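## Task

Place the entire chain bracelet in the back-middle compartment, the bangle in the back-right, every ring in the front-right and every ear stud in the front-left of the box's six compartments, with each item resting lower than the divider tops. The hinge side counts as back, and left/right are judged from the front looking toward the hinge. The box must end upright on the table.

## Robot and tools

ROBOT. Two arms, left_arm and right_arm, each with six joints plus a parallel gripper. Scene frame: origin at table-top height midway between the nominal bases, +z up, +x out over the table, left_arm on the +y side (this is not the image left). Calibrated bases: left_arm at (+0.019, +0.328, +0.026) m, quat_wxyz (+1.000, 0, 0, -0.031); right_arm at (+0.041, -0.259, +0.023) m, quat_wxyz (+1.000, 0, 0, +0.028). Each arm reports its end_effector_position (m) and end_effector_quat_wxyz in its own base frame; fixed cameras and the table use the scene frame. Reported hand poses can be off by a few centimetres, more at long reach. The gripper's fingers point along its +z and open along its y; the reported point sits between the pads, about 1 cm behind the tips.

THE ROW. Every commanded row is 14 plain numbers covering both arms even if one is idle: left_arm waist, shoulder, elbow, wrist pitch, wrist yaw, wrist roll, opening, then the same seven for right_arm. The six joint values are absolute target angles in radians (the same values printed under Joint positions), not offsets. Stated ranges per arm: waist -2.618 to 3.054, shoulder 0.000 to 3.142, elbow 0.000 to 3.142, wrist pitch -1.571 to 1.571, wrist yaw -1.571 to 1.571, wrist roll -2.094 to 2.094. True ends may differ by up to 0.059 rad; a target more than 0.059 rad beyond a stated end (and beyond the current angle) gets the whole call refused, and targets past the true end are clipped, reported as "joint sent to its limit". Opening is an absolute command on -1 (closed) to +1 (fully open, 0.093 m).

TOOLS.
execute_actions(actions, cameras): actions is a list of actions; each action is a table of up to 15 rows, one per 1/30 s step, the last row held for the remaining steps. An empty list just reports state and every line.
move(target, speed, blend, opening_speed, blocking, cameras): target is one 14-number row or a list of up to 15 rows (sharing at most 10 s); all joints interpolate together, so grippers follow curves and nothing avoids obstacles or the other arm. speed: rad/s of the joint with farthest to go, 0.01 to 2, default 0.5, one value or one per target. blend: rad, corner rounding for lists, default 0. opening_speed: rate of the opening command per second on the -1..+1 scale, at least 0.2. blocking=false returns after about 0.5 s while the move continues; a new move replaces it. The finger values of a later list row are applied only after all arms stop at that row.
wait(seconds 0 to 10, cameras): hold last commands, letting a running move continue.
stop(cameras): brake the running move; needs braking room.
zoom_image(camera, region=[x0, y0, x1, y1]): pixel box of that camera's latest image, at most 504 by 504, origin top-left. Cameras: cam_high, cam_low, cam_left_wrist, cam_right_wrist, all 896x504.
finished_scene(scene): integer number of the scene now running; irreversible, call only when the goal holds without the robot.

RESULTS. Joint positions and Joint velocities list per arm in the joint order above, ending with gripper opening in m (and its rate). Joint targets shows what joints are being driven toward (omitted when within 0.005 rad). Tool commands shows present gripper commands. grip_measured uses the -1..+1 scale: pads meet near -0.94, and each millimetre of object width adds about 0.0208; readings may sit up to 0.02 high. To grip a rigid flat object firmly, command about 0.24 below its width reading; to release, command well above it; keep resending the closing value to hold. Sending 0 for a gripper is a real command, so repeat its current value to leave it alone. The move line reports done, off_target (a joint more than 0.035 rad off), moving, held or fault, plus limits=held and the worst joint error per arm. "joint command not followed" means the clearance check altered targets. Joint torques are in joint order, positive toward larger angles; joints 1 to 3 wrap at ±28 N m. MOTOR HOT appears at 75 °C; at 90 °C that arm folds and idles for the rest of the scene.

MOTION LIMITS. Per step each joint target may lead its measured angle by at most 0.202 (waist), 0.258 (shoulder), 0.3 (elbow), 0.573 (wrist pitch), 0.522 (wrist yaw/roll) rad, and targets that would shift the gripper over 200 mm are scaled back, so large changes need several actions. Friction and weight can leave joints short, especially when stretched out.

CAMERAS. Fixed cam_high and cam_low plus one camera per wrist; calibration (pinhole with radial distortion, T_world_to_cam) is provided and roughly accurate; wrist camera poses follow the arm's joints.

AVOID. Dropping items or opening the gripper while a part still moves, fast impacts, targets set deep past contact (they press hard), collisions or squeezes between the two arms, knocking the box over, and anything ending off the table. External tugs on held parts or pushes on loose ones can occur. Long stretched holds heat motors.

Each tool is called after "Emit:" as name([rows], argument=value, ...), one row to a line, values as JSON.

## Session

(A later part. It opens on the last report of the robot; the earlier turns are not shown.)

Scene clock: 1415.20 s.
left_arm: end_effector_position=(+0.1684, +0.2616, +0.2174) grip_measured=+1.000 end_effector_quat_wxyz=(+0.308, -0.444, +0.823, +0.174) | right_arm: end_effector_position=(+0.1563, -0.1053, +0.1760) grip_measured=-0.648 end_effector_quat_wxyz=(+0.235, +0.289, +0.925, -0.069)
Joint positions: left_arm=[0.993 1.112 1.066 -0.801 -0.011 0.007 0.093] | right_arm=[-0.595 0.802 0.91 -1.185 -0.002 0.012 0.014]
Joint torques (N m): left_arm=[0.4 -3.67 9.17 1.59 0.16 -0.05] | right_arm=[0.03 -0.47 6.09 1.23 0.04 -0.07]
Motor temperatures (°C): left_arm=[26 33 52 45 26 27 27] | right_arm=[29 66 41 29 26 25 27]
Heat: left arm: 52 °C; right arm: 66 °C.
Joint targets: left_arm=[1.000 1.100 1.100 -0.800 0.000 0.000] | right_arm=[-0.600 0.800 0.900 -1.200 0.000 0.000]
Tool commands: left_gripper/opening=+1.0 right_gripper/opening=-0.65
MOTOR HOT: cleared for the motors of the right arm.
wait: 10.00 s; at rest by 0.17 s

Emit:
wait(seconds=10, cameras=[])

Emit:
move([
  [1.0,1.1,1.1,-0.8,0,0,1,0.40,1.75,1.5,-1.15,0,1.0,-0.316],
  [1.0,1.1,1.1,-0.8,0,0,1,0.405,2.116,1.705,-1.14,0,2.037,-0.316],
], speed=0.9, blend=[0.1,0], cameras=["cam_right_wrist"])

Scene clock: 1455.30 s.
left_arm: end_effector_position=(+0.1684, +0.2616, +0.2174) grip_measured=+1.000 end_effector_quat_wxyz=(+0.308, -0.444, +0.823, +0.174) | right_arm: end_effector_position=(+0.1563, -0.1053, +0.1760) grip_measured=-0.648 end_effector_quat_wxyz=(+0.235, +0.289, +0.925, -0.069)
Joint positions: left_arm=[0.993 1.112 1.066 -0.801 -0.011 0.007 0.093] | right_arm=[-0.595 0.802 0.91 -1.185 -0.002 0.012 0.014]
Joint torques (N m): left_arm=[0.4 -3.67 9.17 1.59 0.17 -0.05] | right_arm=[0.02 -0.47 6.11 1.23 0.04 -0.07]
Motor temperatures (°C): left_arm=[26 33 52 45 26 27 27] | right_arm=[29 54 41 30 26 25 27]
Heat: left arm: 52 °C; right arm: 54 °C.
Joint targets: left_arm=[1.000 1.100 1.100 -0.800 0.000 0.000] | right_arm=[-0.600 0.800 0.900 -1.200 0.000 0.000]
Tool commands: left_gripper/opening=+1.0 right_gripper/opening=-0.65
wait: 10.00 s; at rest from the start

Scene clock: 1458.50 s.
left_arm: end_effector_position=(+0.1684, +0.2616, +0.2174) grip_measured=+1.000 end_effector_quat_wxyz=(+0.308, -0.444, +0.823, +0.174) | right_arm: end_effector_position=(+0.3698, +0.1575, +0.0554) grip_measured=-0.318 end_effector_quat_wxyz=(+0.000, +0.725, +0.689, +0.001)
Joint positions: left_arm=[0.993 1.112 1.066 -0.801 -0.011 0.007 0.093] | right_arm=[0.402 2.099 1.685 -1.155 -0.001 2.024 0.03]
Joint torques (N m): left_arm=[0.4 -3.69 9.17 1.59 0.17 -0.05] | right_arm=[0.72 -10.29 8.2 0.39 0.09 0.2]
Joint targets: left_arm=[1.000 1.100 1.100 -0.800 0.000 0.000] | right_arm=[0.405 2.116 1.705 -1.140 0.000 2.037]
move: done
camera_calibration:
cam_right_wrist: T_world_to_cam=[[-0.99895, 0.044326, -0.0115764, 0.362379], [0.0348539, 0.899324, 0.435892, -0.139432], [0.0297323, 0.435031, -0.899924, 0.0467598], [0, 0, 0, 1]]
Images, in order: cam_right_wrist.

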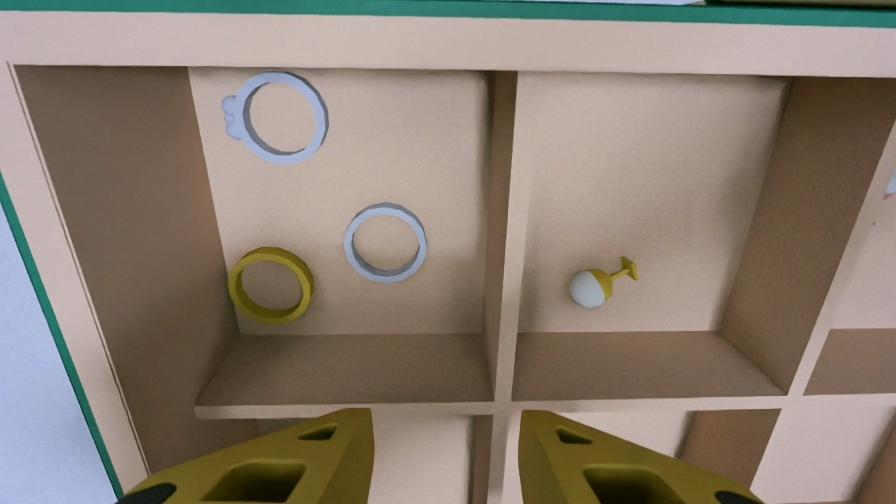

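Emit:
move([
  [1.0,1.1,1.1,-0.8,0,0,1,0.414,2.09,1.65,-1.11,0,2.048,-0.378],
  [1.0,1.1,1.1,-0.8,0,0,1,0.414,2.15,1.525,-0.945,0,2.048,-0.378],
  [1.0,1.1,1.1,-0.8,0,0,1,0.436,2.066,1.402,-0.905,0,2.07,-0.378],
  [1.0,1.1,1.1,-0.8,0,0,1,0.436,1.98,1.50,-1.09,0,2.07,-0.378],
], speed=[0.25,0.2,0.07,0.25], cameras=["cam_right_wrist"])

Scene clock: 1475.07 s.
left_arm: end_effector_position=(+0.1684, +0.2616, +0.2174) grip_measured=+1.000 end_effector_quat_wxyz=(+0.308, -0.444, +0.823, +0.174) | right_arm: end_effector_position=(+0.3356, +0.1515, +0.0402) grip_measured=-0.376 end_effector_quat_wxyz=(+0.001, +0.728, +0.686, -0.012)
Joint positions: left_arm=[0.993 1.112 1.066 -0.801 -0.011 0.007 0.093] | right_arm=[0.428 2.006 1.484 -1.071 0.01 2.059 0.027]
Joint torques (N m): left_arm=[0.4 -3.67 9.17 1.58 0.17 -0.05] | right_arm=[1.13 -13.3 7.68 -0.04 -0.01 0.18]
Motor temperatures (°C): left_arm=[26 33 52 45 26 27 27] | right_arm=[29 59 42 29 26 25 27]
Heat: left arm: 52 °C; right arm: 59 °C.
Joint targets: left_arm=[1.000 1.100 1.100 -0.800 0.000 0.000] | right_arm=[0.436 1.980 1.500 -1.090 0.000 2.070]
move: done
camera_calibration:
cam_right_wrist: T_world_to_cam=[[-0.998606, 0.0525396, 0.00501224, 0.326272], [0.049829, 0.907244, 0.417642, -0.13167], [0.0173954, 0.417309, -0.908598, 0.0439547], [0, 0, 0, 1]]
Images, in order: cam_right_wrist.

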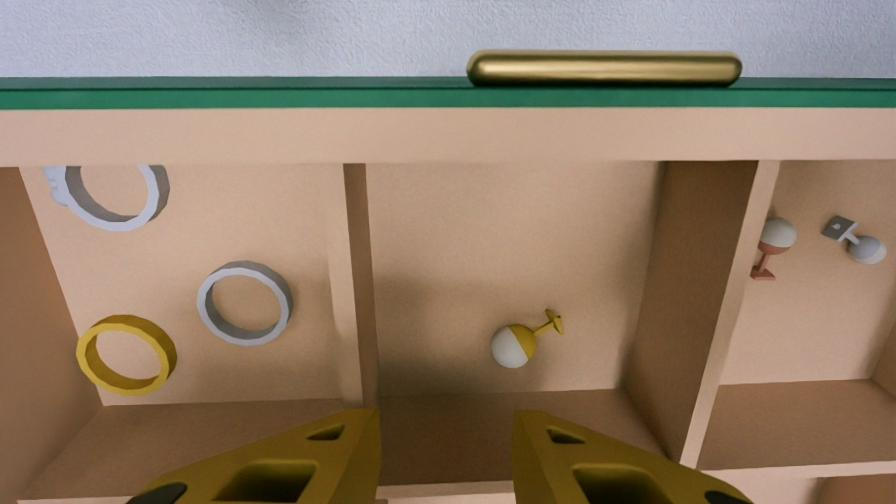

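Emit:
move([
  [1.0,1.1,1.1,-0.8,0,0,1,0.472,1.93,1.42,-1.06,0,2.09,-0.65],
  [1.0,1.1,1.1,-0.8,0,0,1,0.472,2.003,1.308,-0.874,0,2.09,-0.65],
], speed=[0.25,0.2], cameras=["cam_right_wrist"])

Scene clock: 1500.30 s.
left_arm: end_effector_position=(+0.1684, +0.2616, +0.2174) grip_measured=+1.000 end_effector_quat_wxyz=(+0.308, -0.444, +0.823, +0.174) | right_arm: end_effector_position=(+0.3159, +0.1558, +0.0104) grip_measured=-0.648 end_effector_quat_wxyz=(+0.008, +0.722, +0.691, -0.009)
Joint positions: left_arm=[0.993 1.112 1.066 -0.801 -0.011 0.007 0.093] | right_arm=[0.468 1.979 1.318 -0.922 0.02 2.082 0.014]
Joint torques (N m): left_arm=[0.42 -3.67 9.18 1.58 0.17 -0.05] | right_arm=[0.85 -8.01 4.96 0.7 -0.11 0.14]
Joint targets: left_arm=[1.000 1.100 1.100 -0.800 0.000 0.000] | right_arm=[0.472 2.003 1.308 -0.874 0.000 2.089]
joint sent to its limit (right arm) — the wrist roll, upper limit.
move: off_target (right_arm); joint sent to its limit at target 1; right_arm: the wrist pitch is farthest, 0.048 rad from its target
camera_calibration:
cam_right_wrist: T_world_to_cam=[[-0.999281, 0.0367223, -0.00943144, 0.3093], [0.0295361, 0.909965, 0.413632, -0.116077], [0.0237718, 0.413056, -0.910395, 0.0140514], [0, 0, 0, 1]]
Images, in order: cam_right_wrist.

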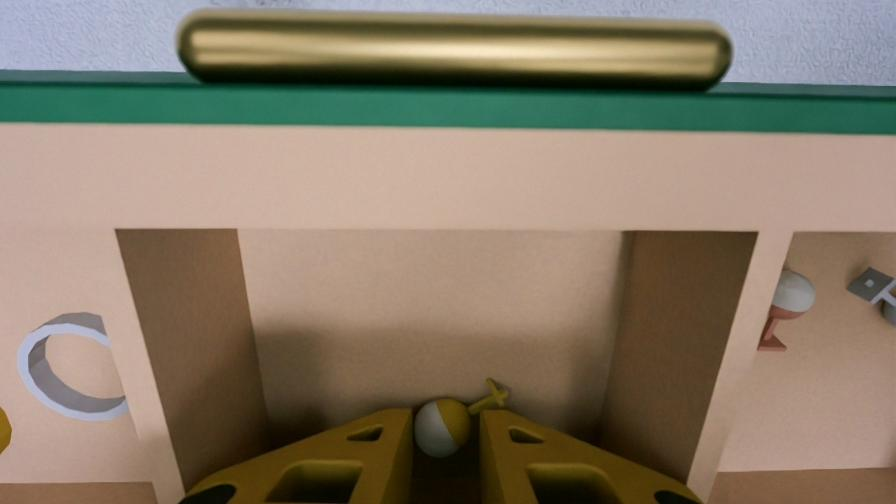

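Emit:
move([
  [1.0,1.1,1.1,-0.8,0,0,1,0.472,2.018,1.304,-0.85,0,2.08,-0.68],
  [1.0,1.1,1.1,-0.8,0,0,1,0.472,2.018,1.304,-0.85,0,2.08,-0.96],
], speed=0.15, opening_speed=0.3, cameras=["cam_right_wrist"])

Emit:
zoom_image(camera="cam_right_wrist", region=[300, 330, 600, 504])

Scene clock: 1510.17 s.
left_arm: end_effector_position=(+0.1684, +0.2616, +0.2174) grip_measured=+1.000 end_effector_quat_wxyz=(+0.308, -0.444, +0.823, +0.174) | right_arm: end_effector_position=(+0.3180, +0.1547, +0.0079) grip_measured=-0.864 end_effector_quat_wxyz=(+0.014, +0.722, +0.691, -0.009)
Joint positions: left_arm=[0.993 1.112 1.066 -0.801 -0.011 0.007 0.093] | right_arm=[0.468 1.986 1.318 -0.912 0.031 2.083 0.004]
Joint torques (N m): left_arm=[0.4 -3.69 9.17 1.58 0.16 -0.06] | right_arm=[0.87 -7.31 4.52 0.86 -0.22 0.03]
Joint targets: left_arm=[1.000 1.100 1.100 -0.800 0.000 0.000] | right_arm=[0.472 2.018 1.304 -0.850 0.000 2.080]
move: off_target (right_arm); target 2's new numbers were sent with right_arm's wrist pitch 0.065 rad from that target; right_arm: the wrist pitch is farthest, 0.062 rad from its target
camera_calibration:
cam_right_wrist: T_world_to_cam=[[-0.999182, 0.036855, -0.0166423, 0.311459], [0.0269547, 0.913788, 0.405296, -0.113839], [0.0301448, 0.404516, -0.914034, 0.0115154], [0, 0, 0, 1]]
Images, in order: cam_right_wrist.

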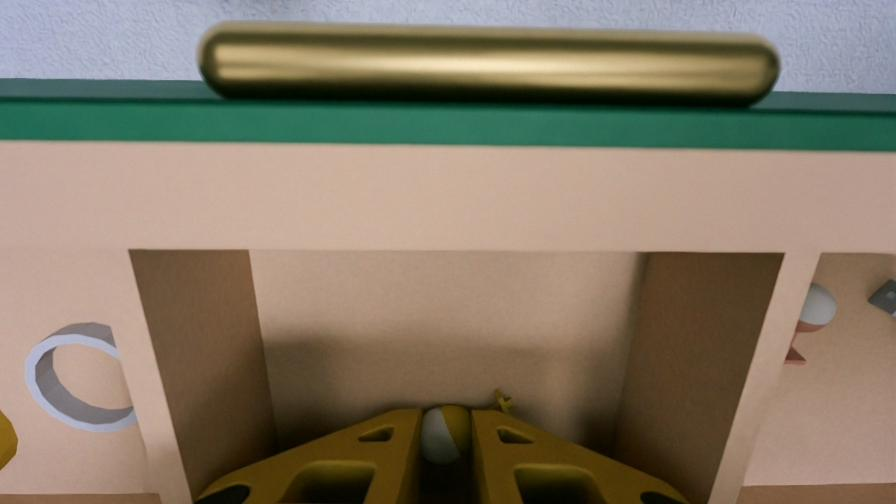

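Scaled by 1.680 from the camera's 896x504 image, which has a finer 1280x720 frame.

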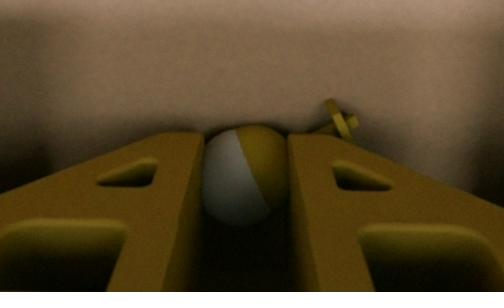

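Emit:
move([
  [1.0,1.1,1.1,-0.8,0,0,1,0.47,1.905,1.48,-1.13,0,2.08,-0.96],
  [1.0,1.1,1.1,-0.8,0,0,1,0.575,1.67,1.16,-1.03,0,2.08,-0.96],
], speed=[0.3,0.3], blend=[0.03,0], cameras=["cam_right_wrist"])

Scene clock: 1529.63 s.
left_arm: end_effector_position=(+0.1684, +0.2616, +0.2174) grip_measured=+1.000 end_effector_quat_wxyz=(+0.308, -0.444, +0.823, +0.174) | right_arm: end_effector_position=(+0.2483, +0.1573, +0.0623) grip_measured=-0.883 end_effector_quat_wxyz=(+0.004, +0.686, +0.727, -0.002)
Joint positions: left_arm=[0.993 1.112 1.066 -0.801 -0.011 0.007 0.093] | right_arm=[0.57 1.694 1.17 -1.049 0.008 2.083 0.003]
Joint torques (N m): left_arm=[0.4 -3.67 9.18 1.59 0.17 -0.05] | right_arm=[0.95 -10.09 5.22 0.39 0 0.03]
Joint targets: left_arm=[1.000 1.100 1.100 -0.800 0.000 0.000] | right_arm=[0.575 1.670 1.160 -1.030 0.000 2.080]
move: done
camera_calibration:
cam_right_wrist: T_world_to_cam=[[-0.99785, -0.0644519, -0.0119175, 0.257938], [-0.0633675, 0.902157, 0.426728, -0.113486], [-0.016752, 0.426565, -0.904302, 0.0698882], [0, 0, 0, 1]]
Images, in order: cam_right_wrist.

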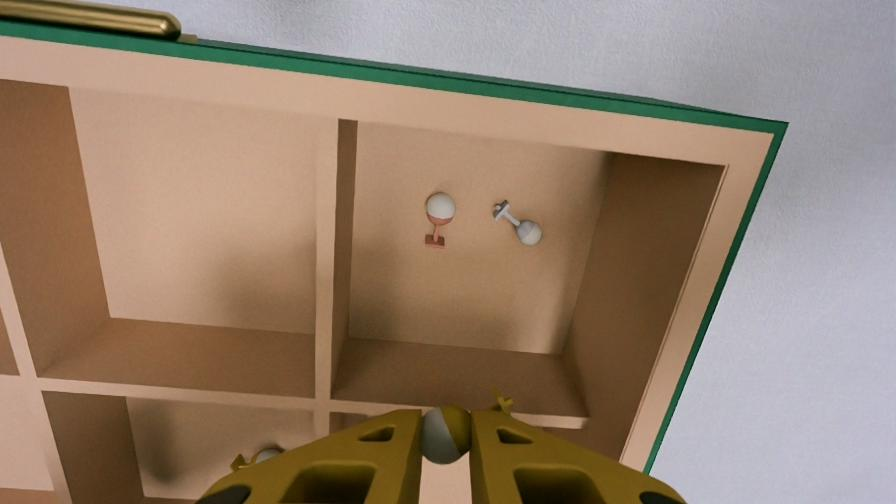

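Emit:
move([
  [1.0,1.1,1.1,-0.8,0,0,1,0.58,1.705,1.11,-0.975,0,2.08,-0.96],
  [1.0,1.1,1.1,-0.8,0,0,1,0.58,1.775,1.012,-0.808,0,2.08,-0.96],
], speed=[0.25,0.2], blend=[0.03,0], cameras=["cam_right_wrist"])

Scene clock: 1541.67 s.
left_arm: end_effector_position=(+0.1684, +0.2616, +0.2174) grip_measured=+1.000 end_effector_quat_wxyz=(+0.308, -0.444, +0.823, +0.174) | right_arm: end_effector_position=(+0.2447, +0.1561, +0.0092) grip_measured=-0.883 end_effector_quat_wxyz=(+0.003, +0.685, +0.728, -0.003)
Joint positions: left_arm=[0.993 1.112 1.066 -0.801 -0.011 0.007 0.093] | right_arm=[0.573 1.761 1.02 -0.834 0.008 2.083 0.003]
Joint torques (N m): left_arm=[0.4 -3.67 9.17 1.59 0.17 -0.05] | right_arm=[1.13 -6.61 4.85 0.5 -0.01 0.06]
Joint targets: left_arm=[1.000 1.100 1.100 -0.800 0.000 0.000] | right_arm=[0.580 1.775 1.012 -0.808 0.000 2.080]
move: done; blend cut to 0.0275 rad at target 1
camera_calibration:
cam_right_wrist: T_world_to_cam=[[-0.997662, -0.0674989, -0.0107314, 0.254077], [-0.0656207, 0.902088, 0.426535, -0.0894109], [-0.0191099, 0.426241, -0.904408, 0.0228738], [0, 0, 0, 1]]
Images, in order: cam_right_wrist.

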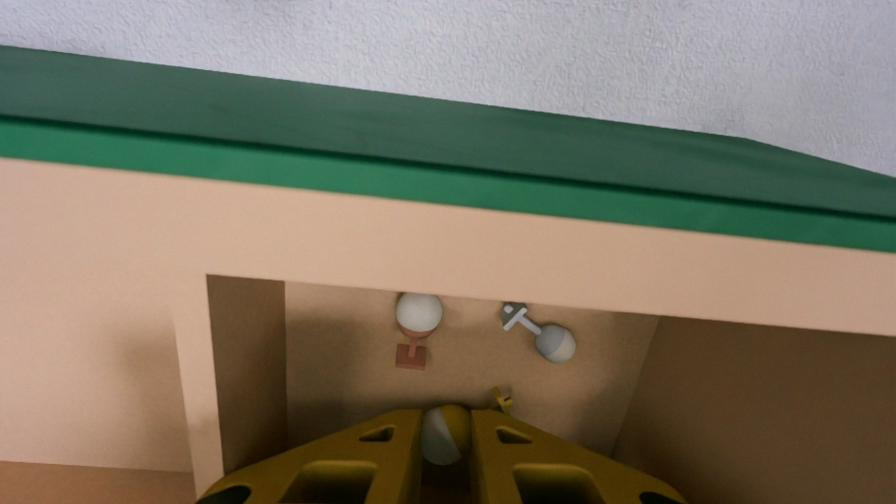

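Emit:
move([
  [1.0,1.1,1.1,-0.8,0,0,1,0.58,1.784,1.008,-0.795,0,2.08,-0.96],
  [1.0,1.1,1.1,-0.8,0,0,1,0.58,1.784,1.008,-0.795,0,2.08,-0.6],
  [1.0,1.1,1.1,-0.8,0,0,1,0.58,1.69,1.14,-1.01,0,2.08,-0.6],
], speed=[0.15,0.2,0.25], opening_speed=0.4, cameras=["cam_right_wrist"])

Scene clock: 1552.07 s.
left_arm: end_effector_position=(+0.1684, +0.2616, +0.2174) grip_measured=+1.000 end_effector_quat_wxyz=(+0.308, -0.444, +0.823, +0.174) | right_arm: end_effector_position=(+0.2455, +0.1582, +0.0464) grip_measured=-0.602 end_effector_quat_wxyz=(+0.001, +0.685, +0.729, -0.004)
Joint positions: left_arm=[0.993 1.112 1.066 -0.801 -0.011 0.007 0.093] | right_arm=[0.574 1.711 1.123 -0.99 0.003 2.083 0.016]
Joint torques (N m): left_arm=[0.4 -3.67 9.18 1.59 0.17 -0.06] | right_arm=[0.95 -9.87 7.65 0.02 0.04 0.02]
Joint targets: left_arm=[1.000 1.100 1.100 -0.800 0.000 0.000] | right_arm=[0.580 1.690 1.140 -1.010 0.000 2.080]
move: done
camera_calibration:
cam_right_wrist: T_world_to_cam=[[-0.99758, -0.0693617, -0.00484442, 0.255423], [-0.0647471, 0.901295, 0.42834, -0.107297], [-0.0253442, 0.427617, -0.903604, 0.056925], [0, 0, 0, 1]]
Images, in order: cam_right_wrist.

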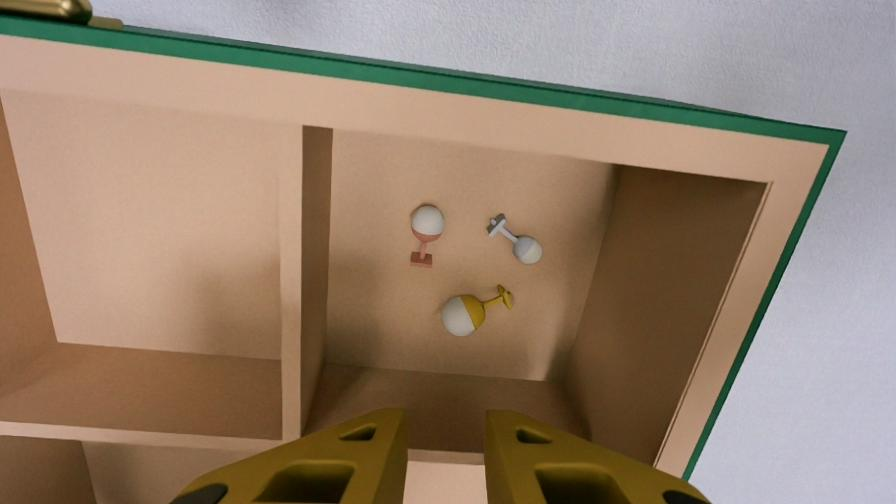

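Emit:
move([
  [1.0,1.1,1.1,-0.8,0,0,1,0.58,1.70,1.25,-1.11,0,2.08,-0.6],
  [1.0,1.1,1.1,-0.8,0,0,1,0.58,1.99,1.595,-1.16,0,2.08,-0.6],
], speed=0.4, blend=[0.05,0], cameras=["cam_low","cam_right_wrist"])

Scene clock: 1564.87 s.
left_arm: end_effector_position=(+0.1684, +0.2616, +0.2174) grip_measured=+1.000 end_effector_quat_wxyz=(+0.308, -0.444, +0.823, +0.174) | right_arm: end_effector_position=(+0.3195, +0.2061, +0.0744) grip_measured=-0.602 end_effector_quat_wxyz=(+0.006, +0.685, +0.729, +0.015)
Joint positions: left_arm=[0.993 1.112 1.066 -0.801 -0.011 0.007 0.093] | right_arm=[0.574 1.973 1.574 -1.14 0.003 2.083 0.016]
Joint torques (N m): left_arm=[0.4 -3.69 9.18 1.58 0.16 -0.05] | right_arm=[0.96 -9.18 8.31 0.09 0.04 0.03]
Joint targets: left_arm=[1.000 1.100 1.100 -0.800 0.000 0.000] | right_arm=[0.580 1.990 1.595 -1.160 0.000 2.080]
move: done
camera_calibration:
cam_right_wrist: T_world_to_cam=[[-0.996815, -0.0688666, -0.0402181, 0.334997], [-0.0795821, 0.891692, 0.445592, -0.152227], [0.00517582, 0.447373, -0.894332, 0.0490727], [0, 0, 0, 1]]
Images, in order: cam_low, cam_right_wrist.

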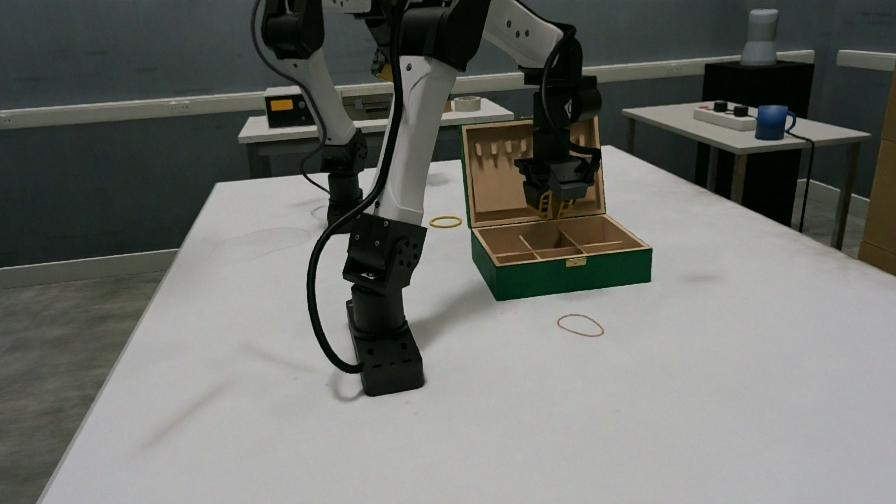

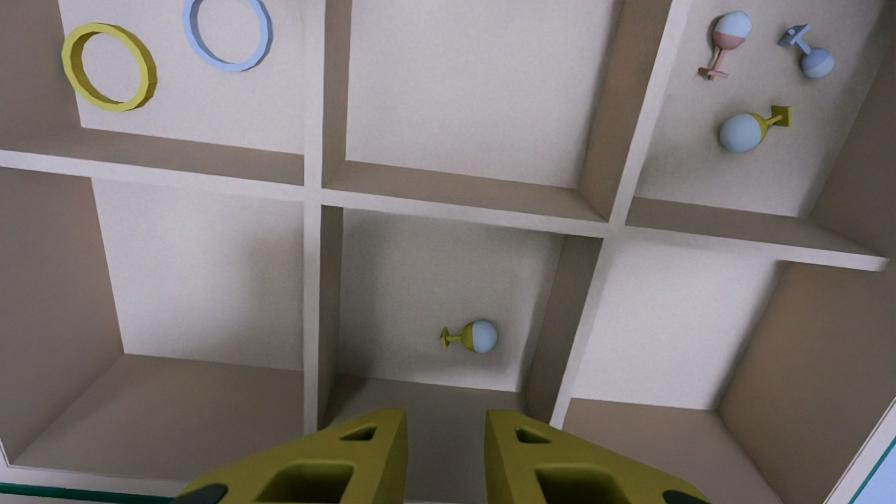

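Emit:
move([
  [1.0,1.1,1.1,-0.8,0,0,1,0.55,1.85,1.45,-1.15,0,1.5,-0.6],
  [1.0,1.1,1.1,-0.8,0,0,1,0.533,1.88,1.36,-0.87,-0.231,0.615,-0.6],
], speed=0.6, blend=[0.05,0], cameras=["cam_low","cam_right_wrist"])

Scene clock: 1645.40 s.
left_arm: end_effector_position=(+0.1684, +0.2616, +0.2174) grip_measured=+1.000 end_effector_quat_wxyz=(+0.308, -0.444, +0.823, +0.174) | right_arm: end_effector_position=(+0.3109, +0.2296, +0.0632) grip_measured=-0.602 end_effector_quat_wxyz=(+0.011, +0.034, +0.990, +0.140)
Joint positions: left_arm=[0.993 1.112 1.066 -0.801 -0.011 0.007 0.093] | right_arm=[0.54 1.88 1.37 -0.887 -0.222 0.628 0.016]
Joint torques (N m): left_arm=[0.4 -3.67 9.17 1.59 0.17 -0.05] | right_arm=[-0.09 -10.13 5.63 0.85 -0.19 -0.11]
Joint targets: left_arm=[1.000 1.100 1.100 -0.800 0.000 0.000] | right_arm=[0.533 1.880 1.360 -0.870 -0.231 0.615]
move: done
camera_calibration:
cam_right_wrist: T_world_to_cam=[[-0.0569674, -0.956191, -0.287148, 0.25464], [-0.912544, -0.0668014, 0.403486, 0.312837], [-0.404991, 0.285021, -0.868761, 0.191809], [0, 0, 0, 1]]
Images, in order: cam_low, cam_right_wrist.

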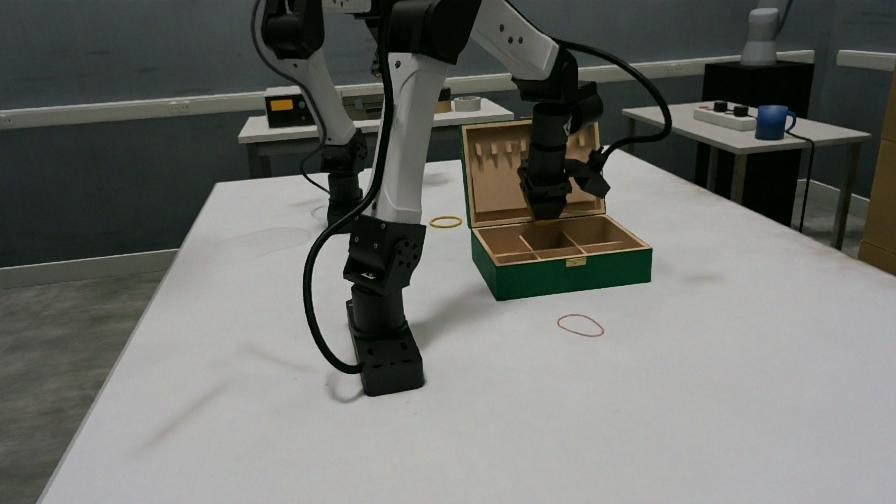

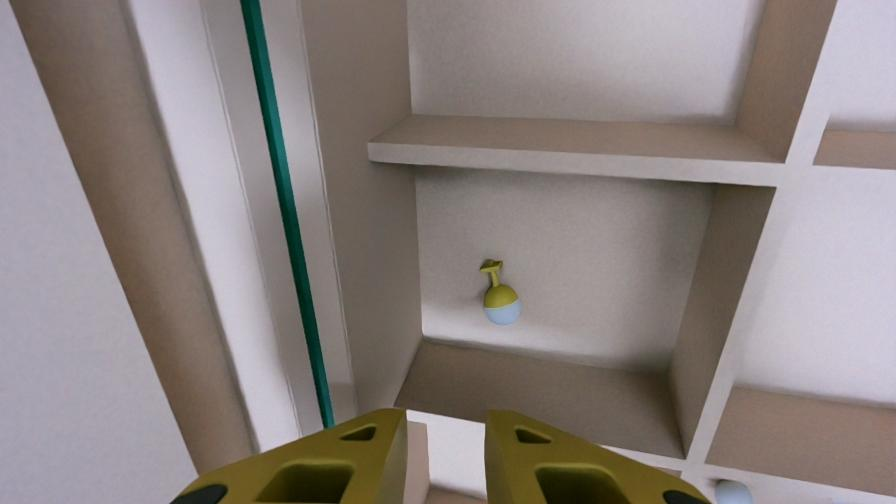

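Emit:
move([
  [1.0,1.1,1.1,-0.8,0,0,1,0.545,1.93,1.30,-0.78,-0.235,0.62,-0.62],
  [1.0,1.1,1.1,-0.8,0,0,1,0.545,1.972,1.245,-0.68,-0.235,0.62,-0.62],
], speed=[0.25,0.15], cameras=["cam_right_wrist"])

Scene clock: 1664.03 s.
left_arm: end_effector_position=(+0.1684, +0.2616, +0.2174) grip_measured=+1.000 end_effector_quat_wxyz=(+0.308, -0.444, +0.823, +0.174) | right_arm: end_effector_position=(+0.3078, +0.2278, +0.0096) grip_measured=-0.618 end_effector_quat_wxyz=(+0.002, +0.035, +0.990, +0.135)
Joint positions: left_arm=[0.993 1.112 1.066 -0.801 -0.011 0.007 0.093] | right_arm=[0.539 1.957 1.253 -0.714 -0.224 0.626 0.016]
Joint torques (N m): left_arm=[0.4 -3.67 9.18 1.59 0.17 -0.06] | right_arm=[0.98 -8.96 5.42 1.03 -0.2 -0.03]
Joint targets: left_arm=[1.000 1.100 1.100 -0.800 0.000 0.000] | right_arm=[0.545 1.972 1.245 -0.680 -0.235 0.620]
move: done
camera_calibration:
cam_right_wrist: T_world_to_cam=[[-0.0614295, -0.95904, -0.276531, 0.239327], [-0.904595, -0.0635945, 0.421503, 0.328109], [-0.421823, 0.276041, -0.863636, 0.151702], [0, 0, 0, 1]]
Images, in order: cam_right_wrist.

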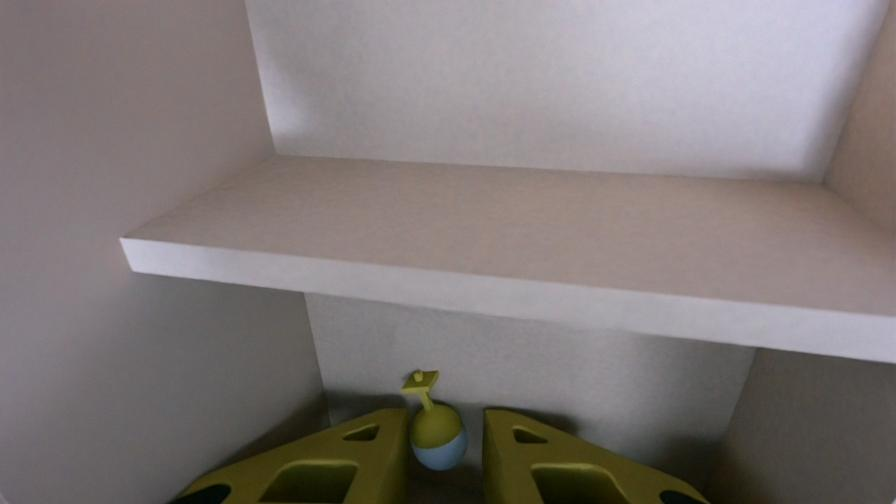

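Emit:
move([
  [1.0,1.1,1.1,-0.8,0,0,1,0.548,1.985,1.242,-0.662,-0.235,0.62,-0.62],
  [1.0,1.1,1.1,-0.8,0,0,1,0.548,1.985,1.242,-0.662,-0.235,0.62,-0.96],
], speed=[0.15,0.15], opening_speed=0.3, cameras=["cam_right_wrist"])

Scene clock: 1672.83 s.
left_arm: end_effector_position=(+0.1684, +0.2616, +0.2174) grip_measured=+1.000 end_effector_quat_wxyz=(+0.308, -0.444, +0.823, +0.174) | right_arm: end_effector_position=(+0.3114, +0.2304, +0.0087) grip_measured=-0.871 end_effector_quat_wxyz=(+0.008, +0.034, +0.990, +0.140)
Joint positions: left_arm=[0.993 1.112 1.066 -0.801 -0.011 0.007 0.093] | right_arm=[0.539 1.962 1.253 -0.693 -0.226 0.626 0.003]
Joint torques (N m): left_arm=[0.42 -3.67 9.17 1.59 0.17 -0.05] | right_arm=[1.25 -8.28 5.16 1.01 -0.18 -0.03]
Joint targets: left_arm=[1.000 1.100 1.100 -0.800 0.000 0.000] | right_arm=[0.548 1.985 1.242 -0.662 -0.235 0.620]
move: done; target 2's new numbers were sent with right_arm's wrist pitch 0.050 rad from that target
camera_calibration:
cam_right_wrist: T_world_to_cam=[[-0.0574395, -0.95614, -0.287223, 0.240006], [-0.909934, -0.0682299, 0.409103, 0.334808], [-0.410757, 0.284852, -0.866105, 0.146284], [0, 0, 0, 1]]
Images, in order: cam_right_wrist.

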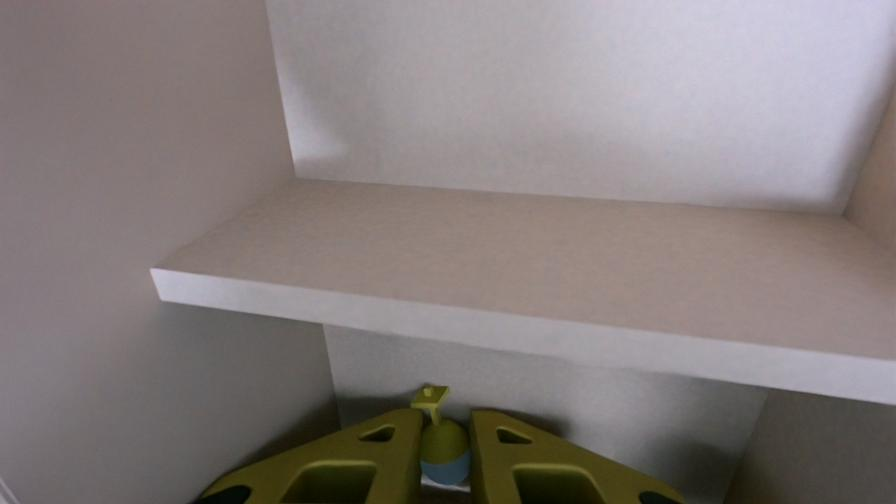

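Emit:
move([
  [1.0,1.1,1.1,-0.8,0,0,1,0.545,1.855,1.42,-0.955,-0.235,0.62,-0.96],
  [1.0,1.1,1.1,-0.8,0,0,1,0.5,1.68,1.3,-1.15,-0.1,0.2,-0.96],
  [1.0,1.1,1.1,-0.8,0,0,1,0.43,1.591,1.095,-1.07,0,-1.07,-0.96],
], speed=[0.25,0.5,0.6], blend=[0.03,0.05,0], cameras=["cam_low","cam_right_wrist"])

Scene clock: 1708.40 s.
left_arm: end_effector_position=(+0.1684, +0.2616, +0.2174) grip_measured=+1.000 end_effector_quat_wxyz=(+0.308, -0.444, +0.823, +0.174) | right_arm: end_effector_position=(+0.2423, +0.1147, +0.0678) grip_measured=-0.889 end_effector_quat_wxyz=(+0.012, +0.679, -0.734, -0.008)
Joint positions: left_arm=[0.993 1.112 1.066 -0.801 -0.011 0.007 0.093] | right_arm=[0.436 1.614 1.105 -1.088 -0.009 -1.057 0.003]
Joint torques (N m): left_arm=[0.4 -3.67 9.17 1.59 0.17 -0.06] | right_arm=[-0.08 -9.25 5.29 0.46 0.05 -0.07]
Joint targets: left_arm=[1.000 1.100 1.100 -0.800 0.000 0.000] | right_arm=[0.430 1.591 1.095 -1.070 0.000 -1.070]
move: done
camera_calibration:
cam_right_wrist: T_world_to_cam=[[0.996762, -0.0705526, -0.0385614, -0.231507], [-0.0465206, -0.897234, 0.439098, 0.123691], [-0.0655781, -0.435882, -0.897611, 0.203184], [0, 0, 0, 1]]
Images, in order: cam_low, cam_right_wrist.

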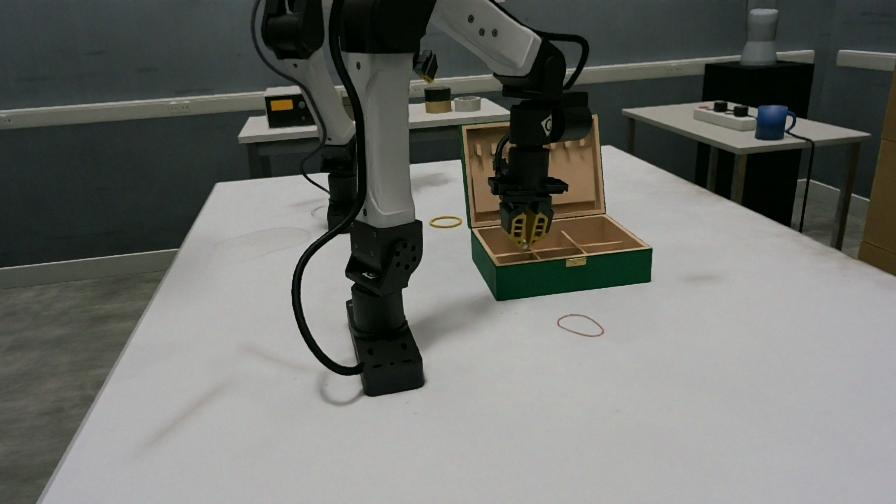

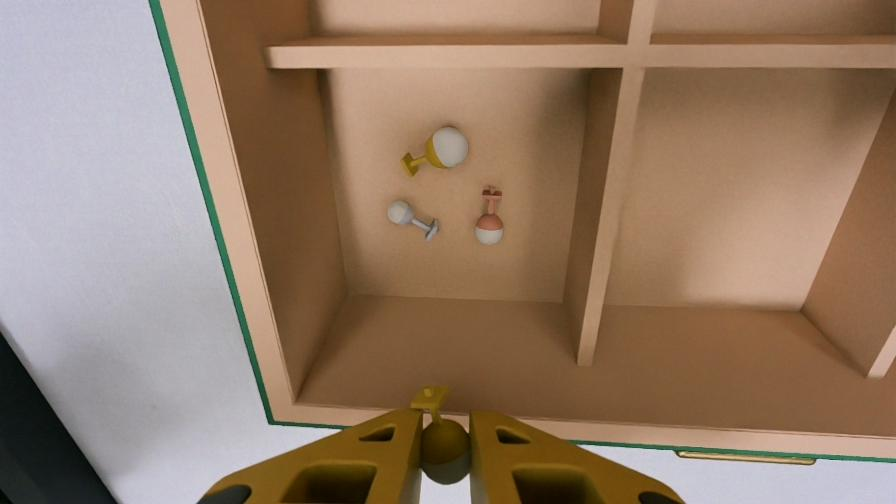

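Emit:
move([
  [1.0,1.1,1.1,-0.8,0,0,1,0.43,1.64,1.01,-0.94,0,-1.07,-0.96],
  [1.0,1.1,1.1,-0.8,0,0,1,0.43,1.694,0.922,-0.797,0,-1.07,-0.96],
], speed=[0.25,0.2], blend=[0.02,0], cameras=["cam_right_wrist"])

Scene clock: 1721.77 s.
left_arm: end_effector_position=(+0.1684, +0.2616, +0.2174) grip_measured=+1.000 end_effector_quat_wxyz=(+0.308, -0.444, +0.823, +0.174) | right_arm: end_effector_position=(+0.2506, +0.1217, +0.0160) grip_measured=-0.889 end_effector_quat_wxyz=(-0.023, +0.681, -0.731, -0.006)
Joint positions: left_arm=[0.993 1.112 1.066 -0.801 -0.011 0.007 0.093] | right_arm=[0.436 1.669 0.942 -0.803 -0.026 -1.063 0.003]
Joint torques (N m): left_arm=[0.42 -3.67 9.2 1.59 0.17 -0.05] | right_arm=[-0.06 -4.85 4.03 0.51 0.2 -0.02]
Joint targets: left_arm=[1.000 1.100 1.100 -0.800 0.000 0.000] | right_arm=[0.430 1.694 0.922 -0.797 0.000 -1.070]
move: done
camera_calibration:
cam_right_wrist: T_world_to_cam=[[0.99786, -0.0641655, 0.0125687, -0.243151], [-0.0638848, -0.915845, 0.396417, 0.160399], [-0.0139254, -0.396372, -0.917984, 0.142832], [0, 0, 0, 1]]
Images, in order: cam_right_wrist.

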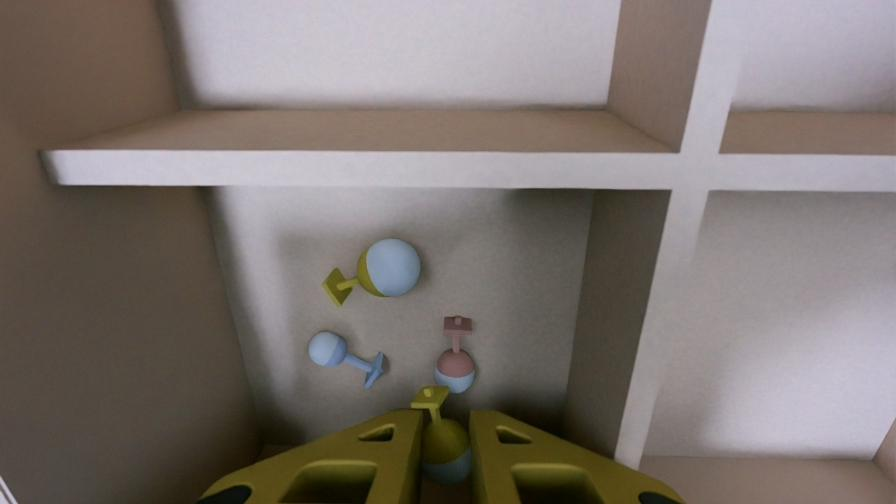

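Emit:
move([
  [1.0,1.1,1.1,-0.8,0,0,1,0.435,1.63,0.99,-0.945,0,-1.07,-0.96],
  [1.0,1.1,1.1,-0.8,0,0,1,0.435,1.682,0.908,-0.812,0,-1.07,-0.96],
], speed=[0.25,0.2], cameras=["cam_right_wrist"])

Scene clock: 1737.70 s.
left_arm: end_effector_position=(+0.1684, +0.2616, +0.2174) grip_measured=+1.000 end_effector_quat_wxyz=(+0.308, -0.444, +0.823, +0.174) | right_arm: end_effector_position=(+0.2460, +0.1211, +0.0176) grip_measured=-0.889 end_effector_quat_wxyz=(-0.023, +0.683, -0.730, -0.008)
Joint positions: left_arm=[0.993 1.112 1.066 -0.801 -0.011 0.007 0.093] | right_arm=[0.439 1.652 0.93 -0.811 -0.029 -1.065 0.003]
Joint torques (N m): left_arm=[0.4 -3.67 9.18 1.59 0.17 -0.05] | right_arm=[0.09 -4.25 3.74 0.38 0.25 0]
Joint targets: left_arm=[1.000 1.100 1.100 -0.800 0.000 0.000] | right_arm=[0.435 1.682 0.908 -0.812 0.000 -1.070]
move: done
camera_calibration:
cam_right_wrist: T_world_to_cam=[[0.998189, -0.0594872, 0.00898144, -0.239254], [-0.058198, -0.916963, 0.394704, 0.157735], [-0.0152442, -0.394512, -0.918764, 0.144114], [0, 0, 0, 1]]
Images, in order: cam_right_wrist.

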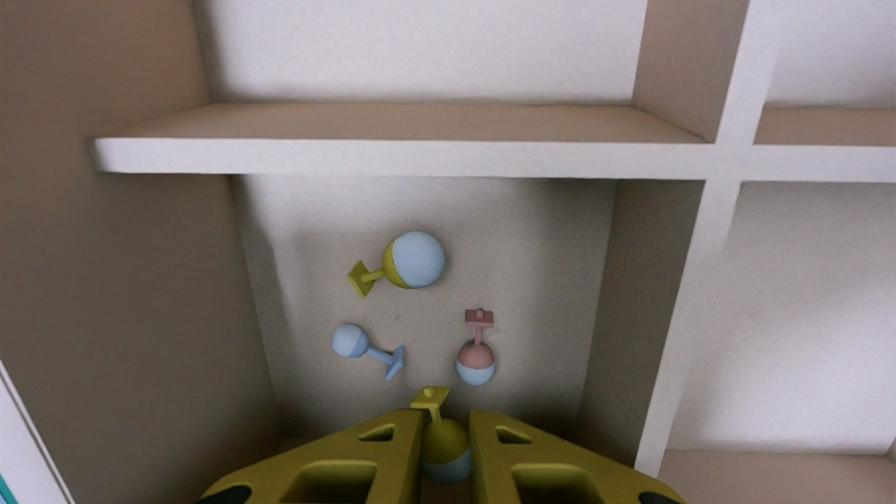

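Emit:
move([
  [1.0,1.1,1.1,-0.8,0,0,1,0.44,1.672,0.918,-0.81,-0.01,-1.07,-0.96],
  [1.0,1.1,1.1,-0.8,0,0,1,0.44,1.672,0.918,-0.81,-0.01,-1.07,-0.65],
  [1.0,1.1,1.1,-0.8,0,0,1,0.435,1.59,1.09,-1.07,0,-1.07,-0.65],
], speed=[0.1,0.2,0.25], opening_speed=0.3, cameras=["cam_right_wrist"])

Scene clock: 1752.17 s.
left_arm: end_effector_position=(+0.1684, +0.2616, +0.2174) grip_measured=+1.000 end_effector_quat_wxyz=(+0.308, -0.444, +0.823, +0.174) | right_arm: end_effector_position=(+0.2413, +0.1154, +0.0611) grip_measured=-0.652 end_effector_quat_wxyz=(+0.006, +0.683, -0.730, -0.007)
Joint positions: left_arm=[0.993 1.112 1.066 -0.801 -0.011 0.007 0.093] | right_arm=[0.44 1.61 1.072 -1.05 -0.009 -1.065 0.014]
Joint torques (N m): left_arm=[0.42 -3.69 9.17 1.59 0.17 -0.05] | right_arm=[0.05 -8.84 7.86 0.06 0.03 -0.02]
Motor temperatures (°C): left_arm=[26 33 53 45 26 27 27] | right_arm=[29 54 39 28 26 25 29]
Heat: left arm: 53 °C; right arm: 54 °C.
Joint targets: left_arm=[1.000 1.100 1.100 -0.800 0.000 0.000] | right_arm=[0.435 1.590 1.090 -1.070 0.000 -1.070]
move: done
camera_calibration:
cam_right_wrist: T_world_to_cam=[[0.997808, -0.0593622, -0.0292291, -0.23287], [-0.0408033, -0.899772, 0.434448, 0.126413], [-0.0520894, -0.432304, -0.900222, 0.193847], [0, 0, 0, 1]]
Images, in order: cam_right_wrist.

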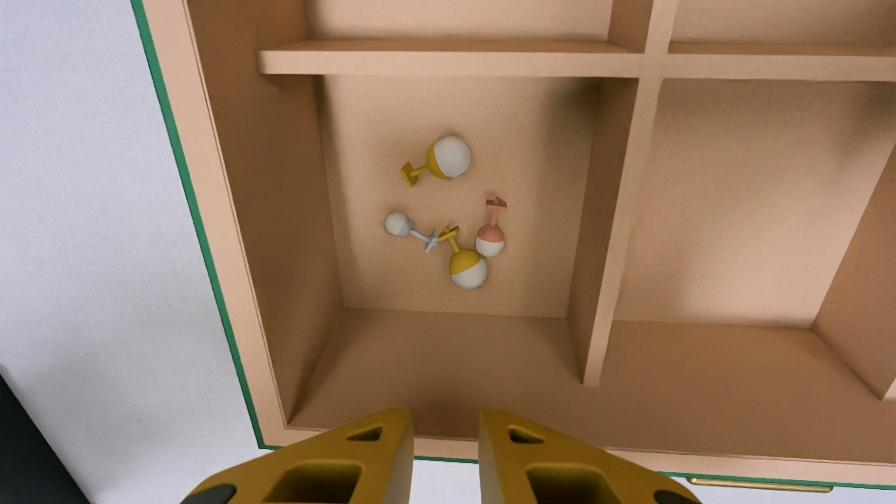

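Emit:
move([
  [1.0,1.1,1.1,-0.8,0,0,1,0.42,1.5,1.2,-1.27,0,-0.5,0],
  [1.0,1.1,1.1,-0.8,0,0,1,-0.03,1.5,1.055,-1.11,0,1.54,0.2],
], speed=[0.6,0.9], blend=[0.05,0])

Scene clock: 1775.03 s.
left_arm: end_effector_position=(+0.1684, +0.2616, +0.2174) grip_measured=+1.000 end_effector_quat_wxyz=(+0.308, -0.444, +0.823, +0.174) | right_arm: end_effector_position=(+0.2501, -0.0051, +0.0813) grip_measured=+0.198 end_effector_quat_wxyz=(-0.006, +0.701, +0.713, -0.001)
Joint positions: left_arm=[0.993 1.112 1.066 -0.801 -0.011 0.007 0.093] | right_arm=[-0.025 1.518 1.065 -1.128 -0.006 1.528 0.055]
Joint torques (N m): left_arm=[0.42 -3.67 9.17 1.59 0.17 -0.05] | right_arm=[0.03 -7.84 5.34 0.45 0.14 0.18]
Joint targets: left_arm=[1.000 1.100 1.100 -0.800 0.000 0.000] | right_arm=[-0.030 1.500 1.055 -1.110 0.000 1.540]
move: done
camera_calibration:
cam_left_wrist: T_world_to_cam=[[0.844166, -0.536053, -0.00561371, -0.000626891], [-0.509196, -0.798509, -0.321098, 0.406472], [0.167643, 0.273918, -0.947029, 0.186791], [0, 0, 0, 1]]
cam_right_wrist: T_world_to_cam=[[-0.999696, -0.0246456, -0.000175733, 0.249197], [-0.0221981, 0.897275, 0.440913, 0.013573], [-0.0107089, 0.440783, -0.89755, 0.154392], [0, 0, 0, 1]]

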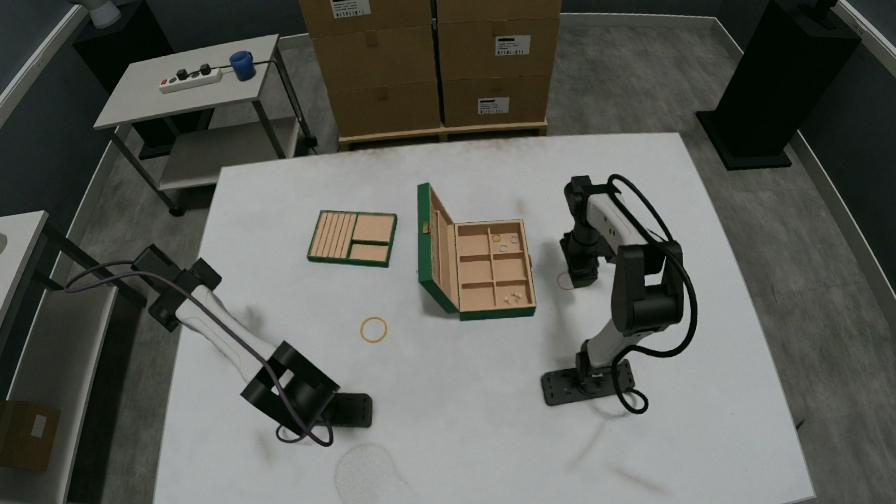

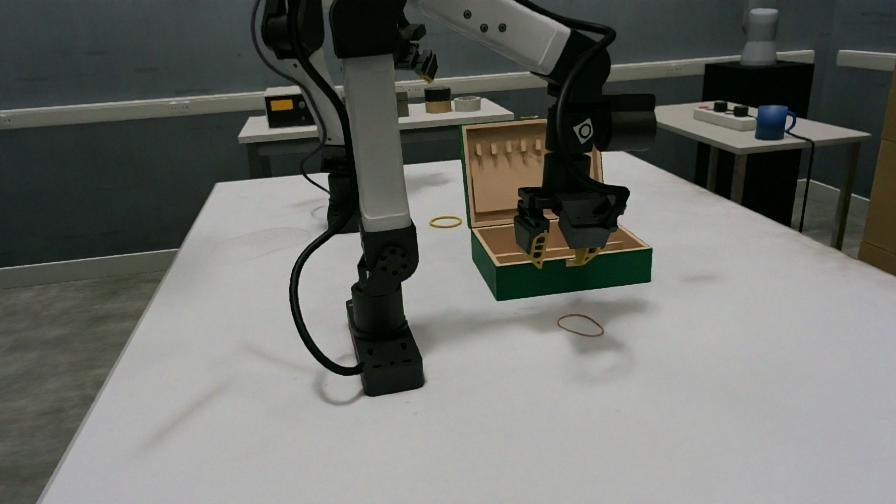

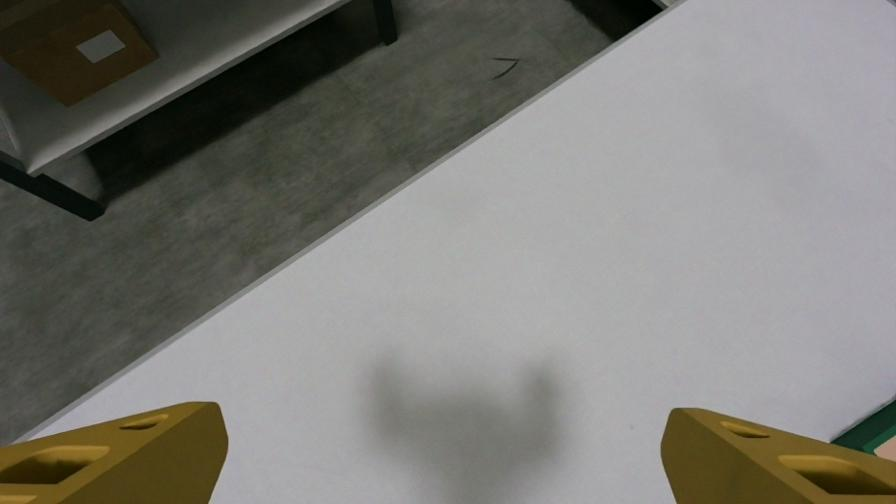

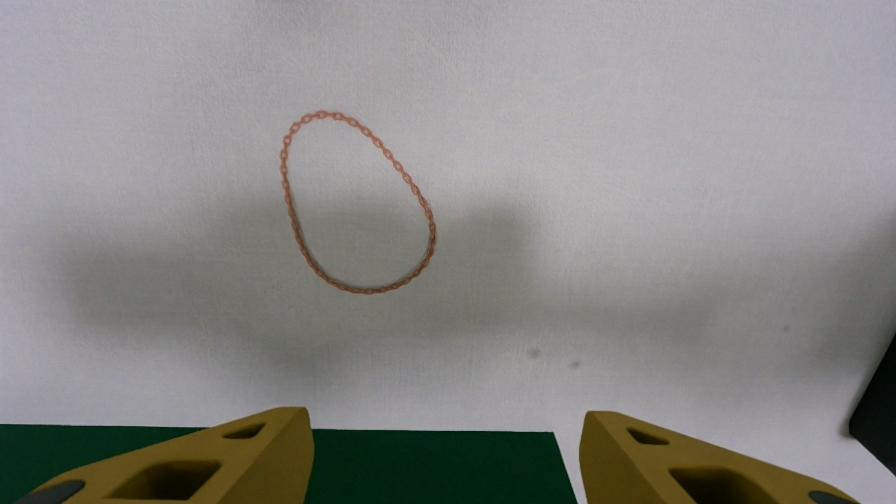

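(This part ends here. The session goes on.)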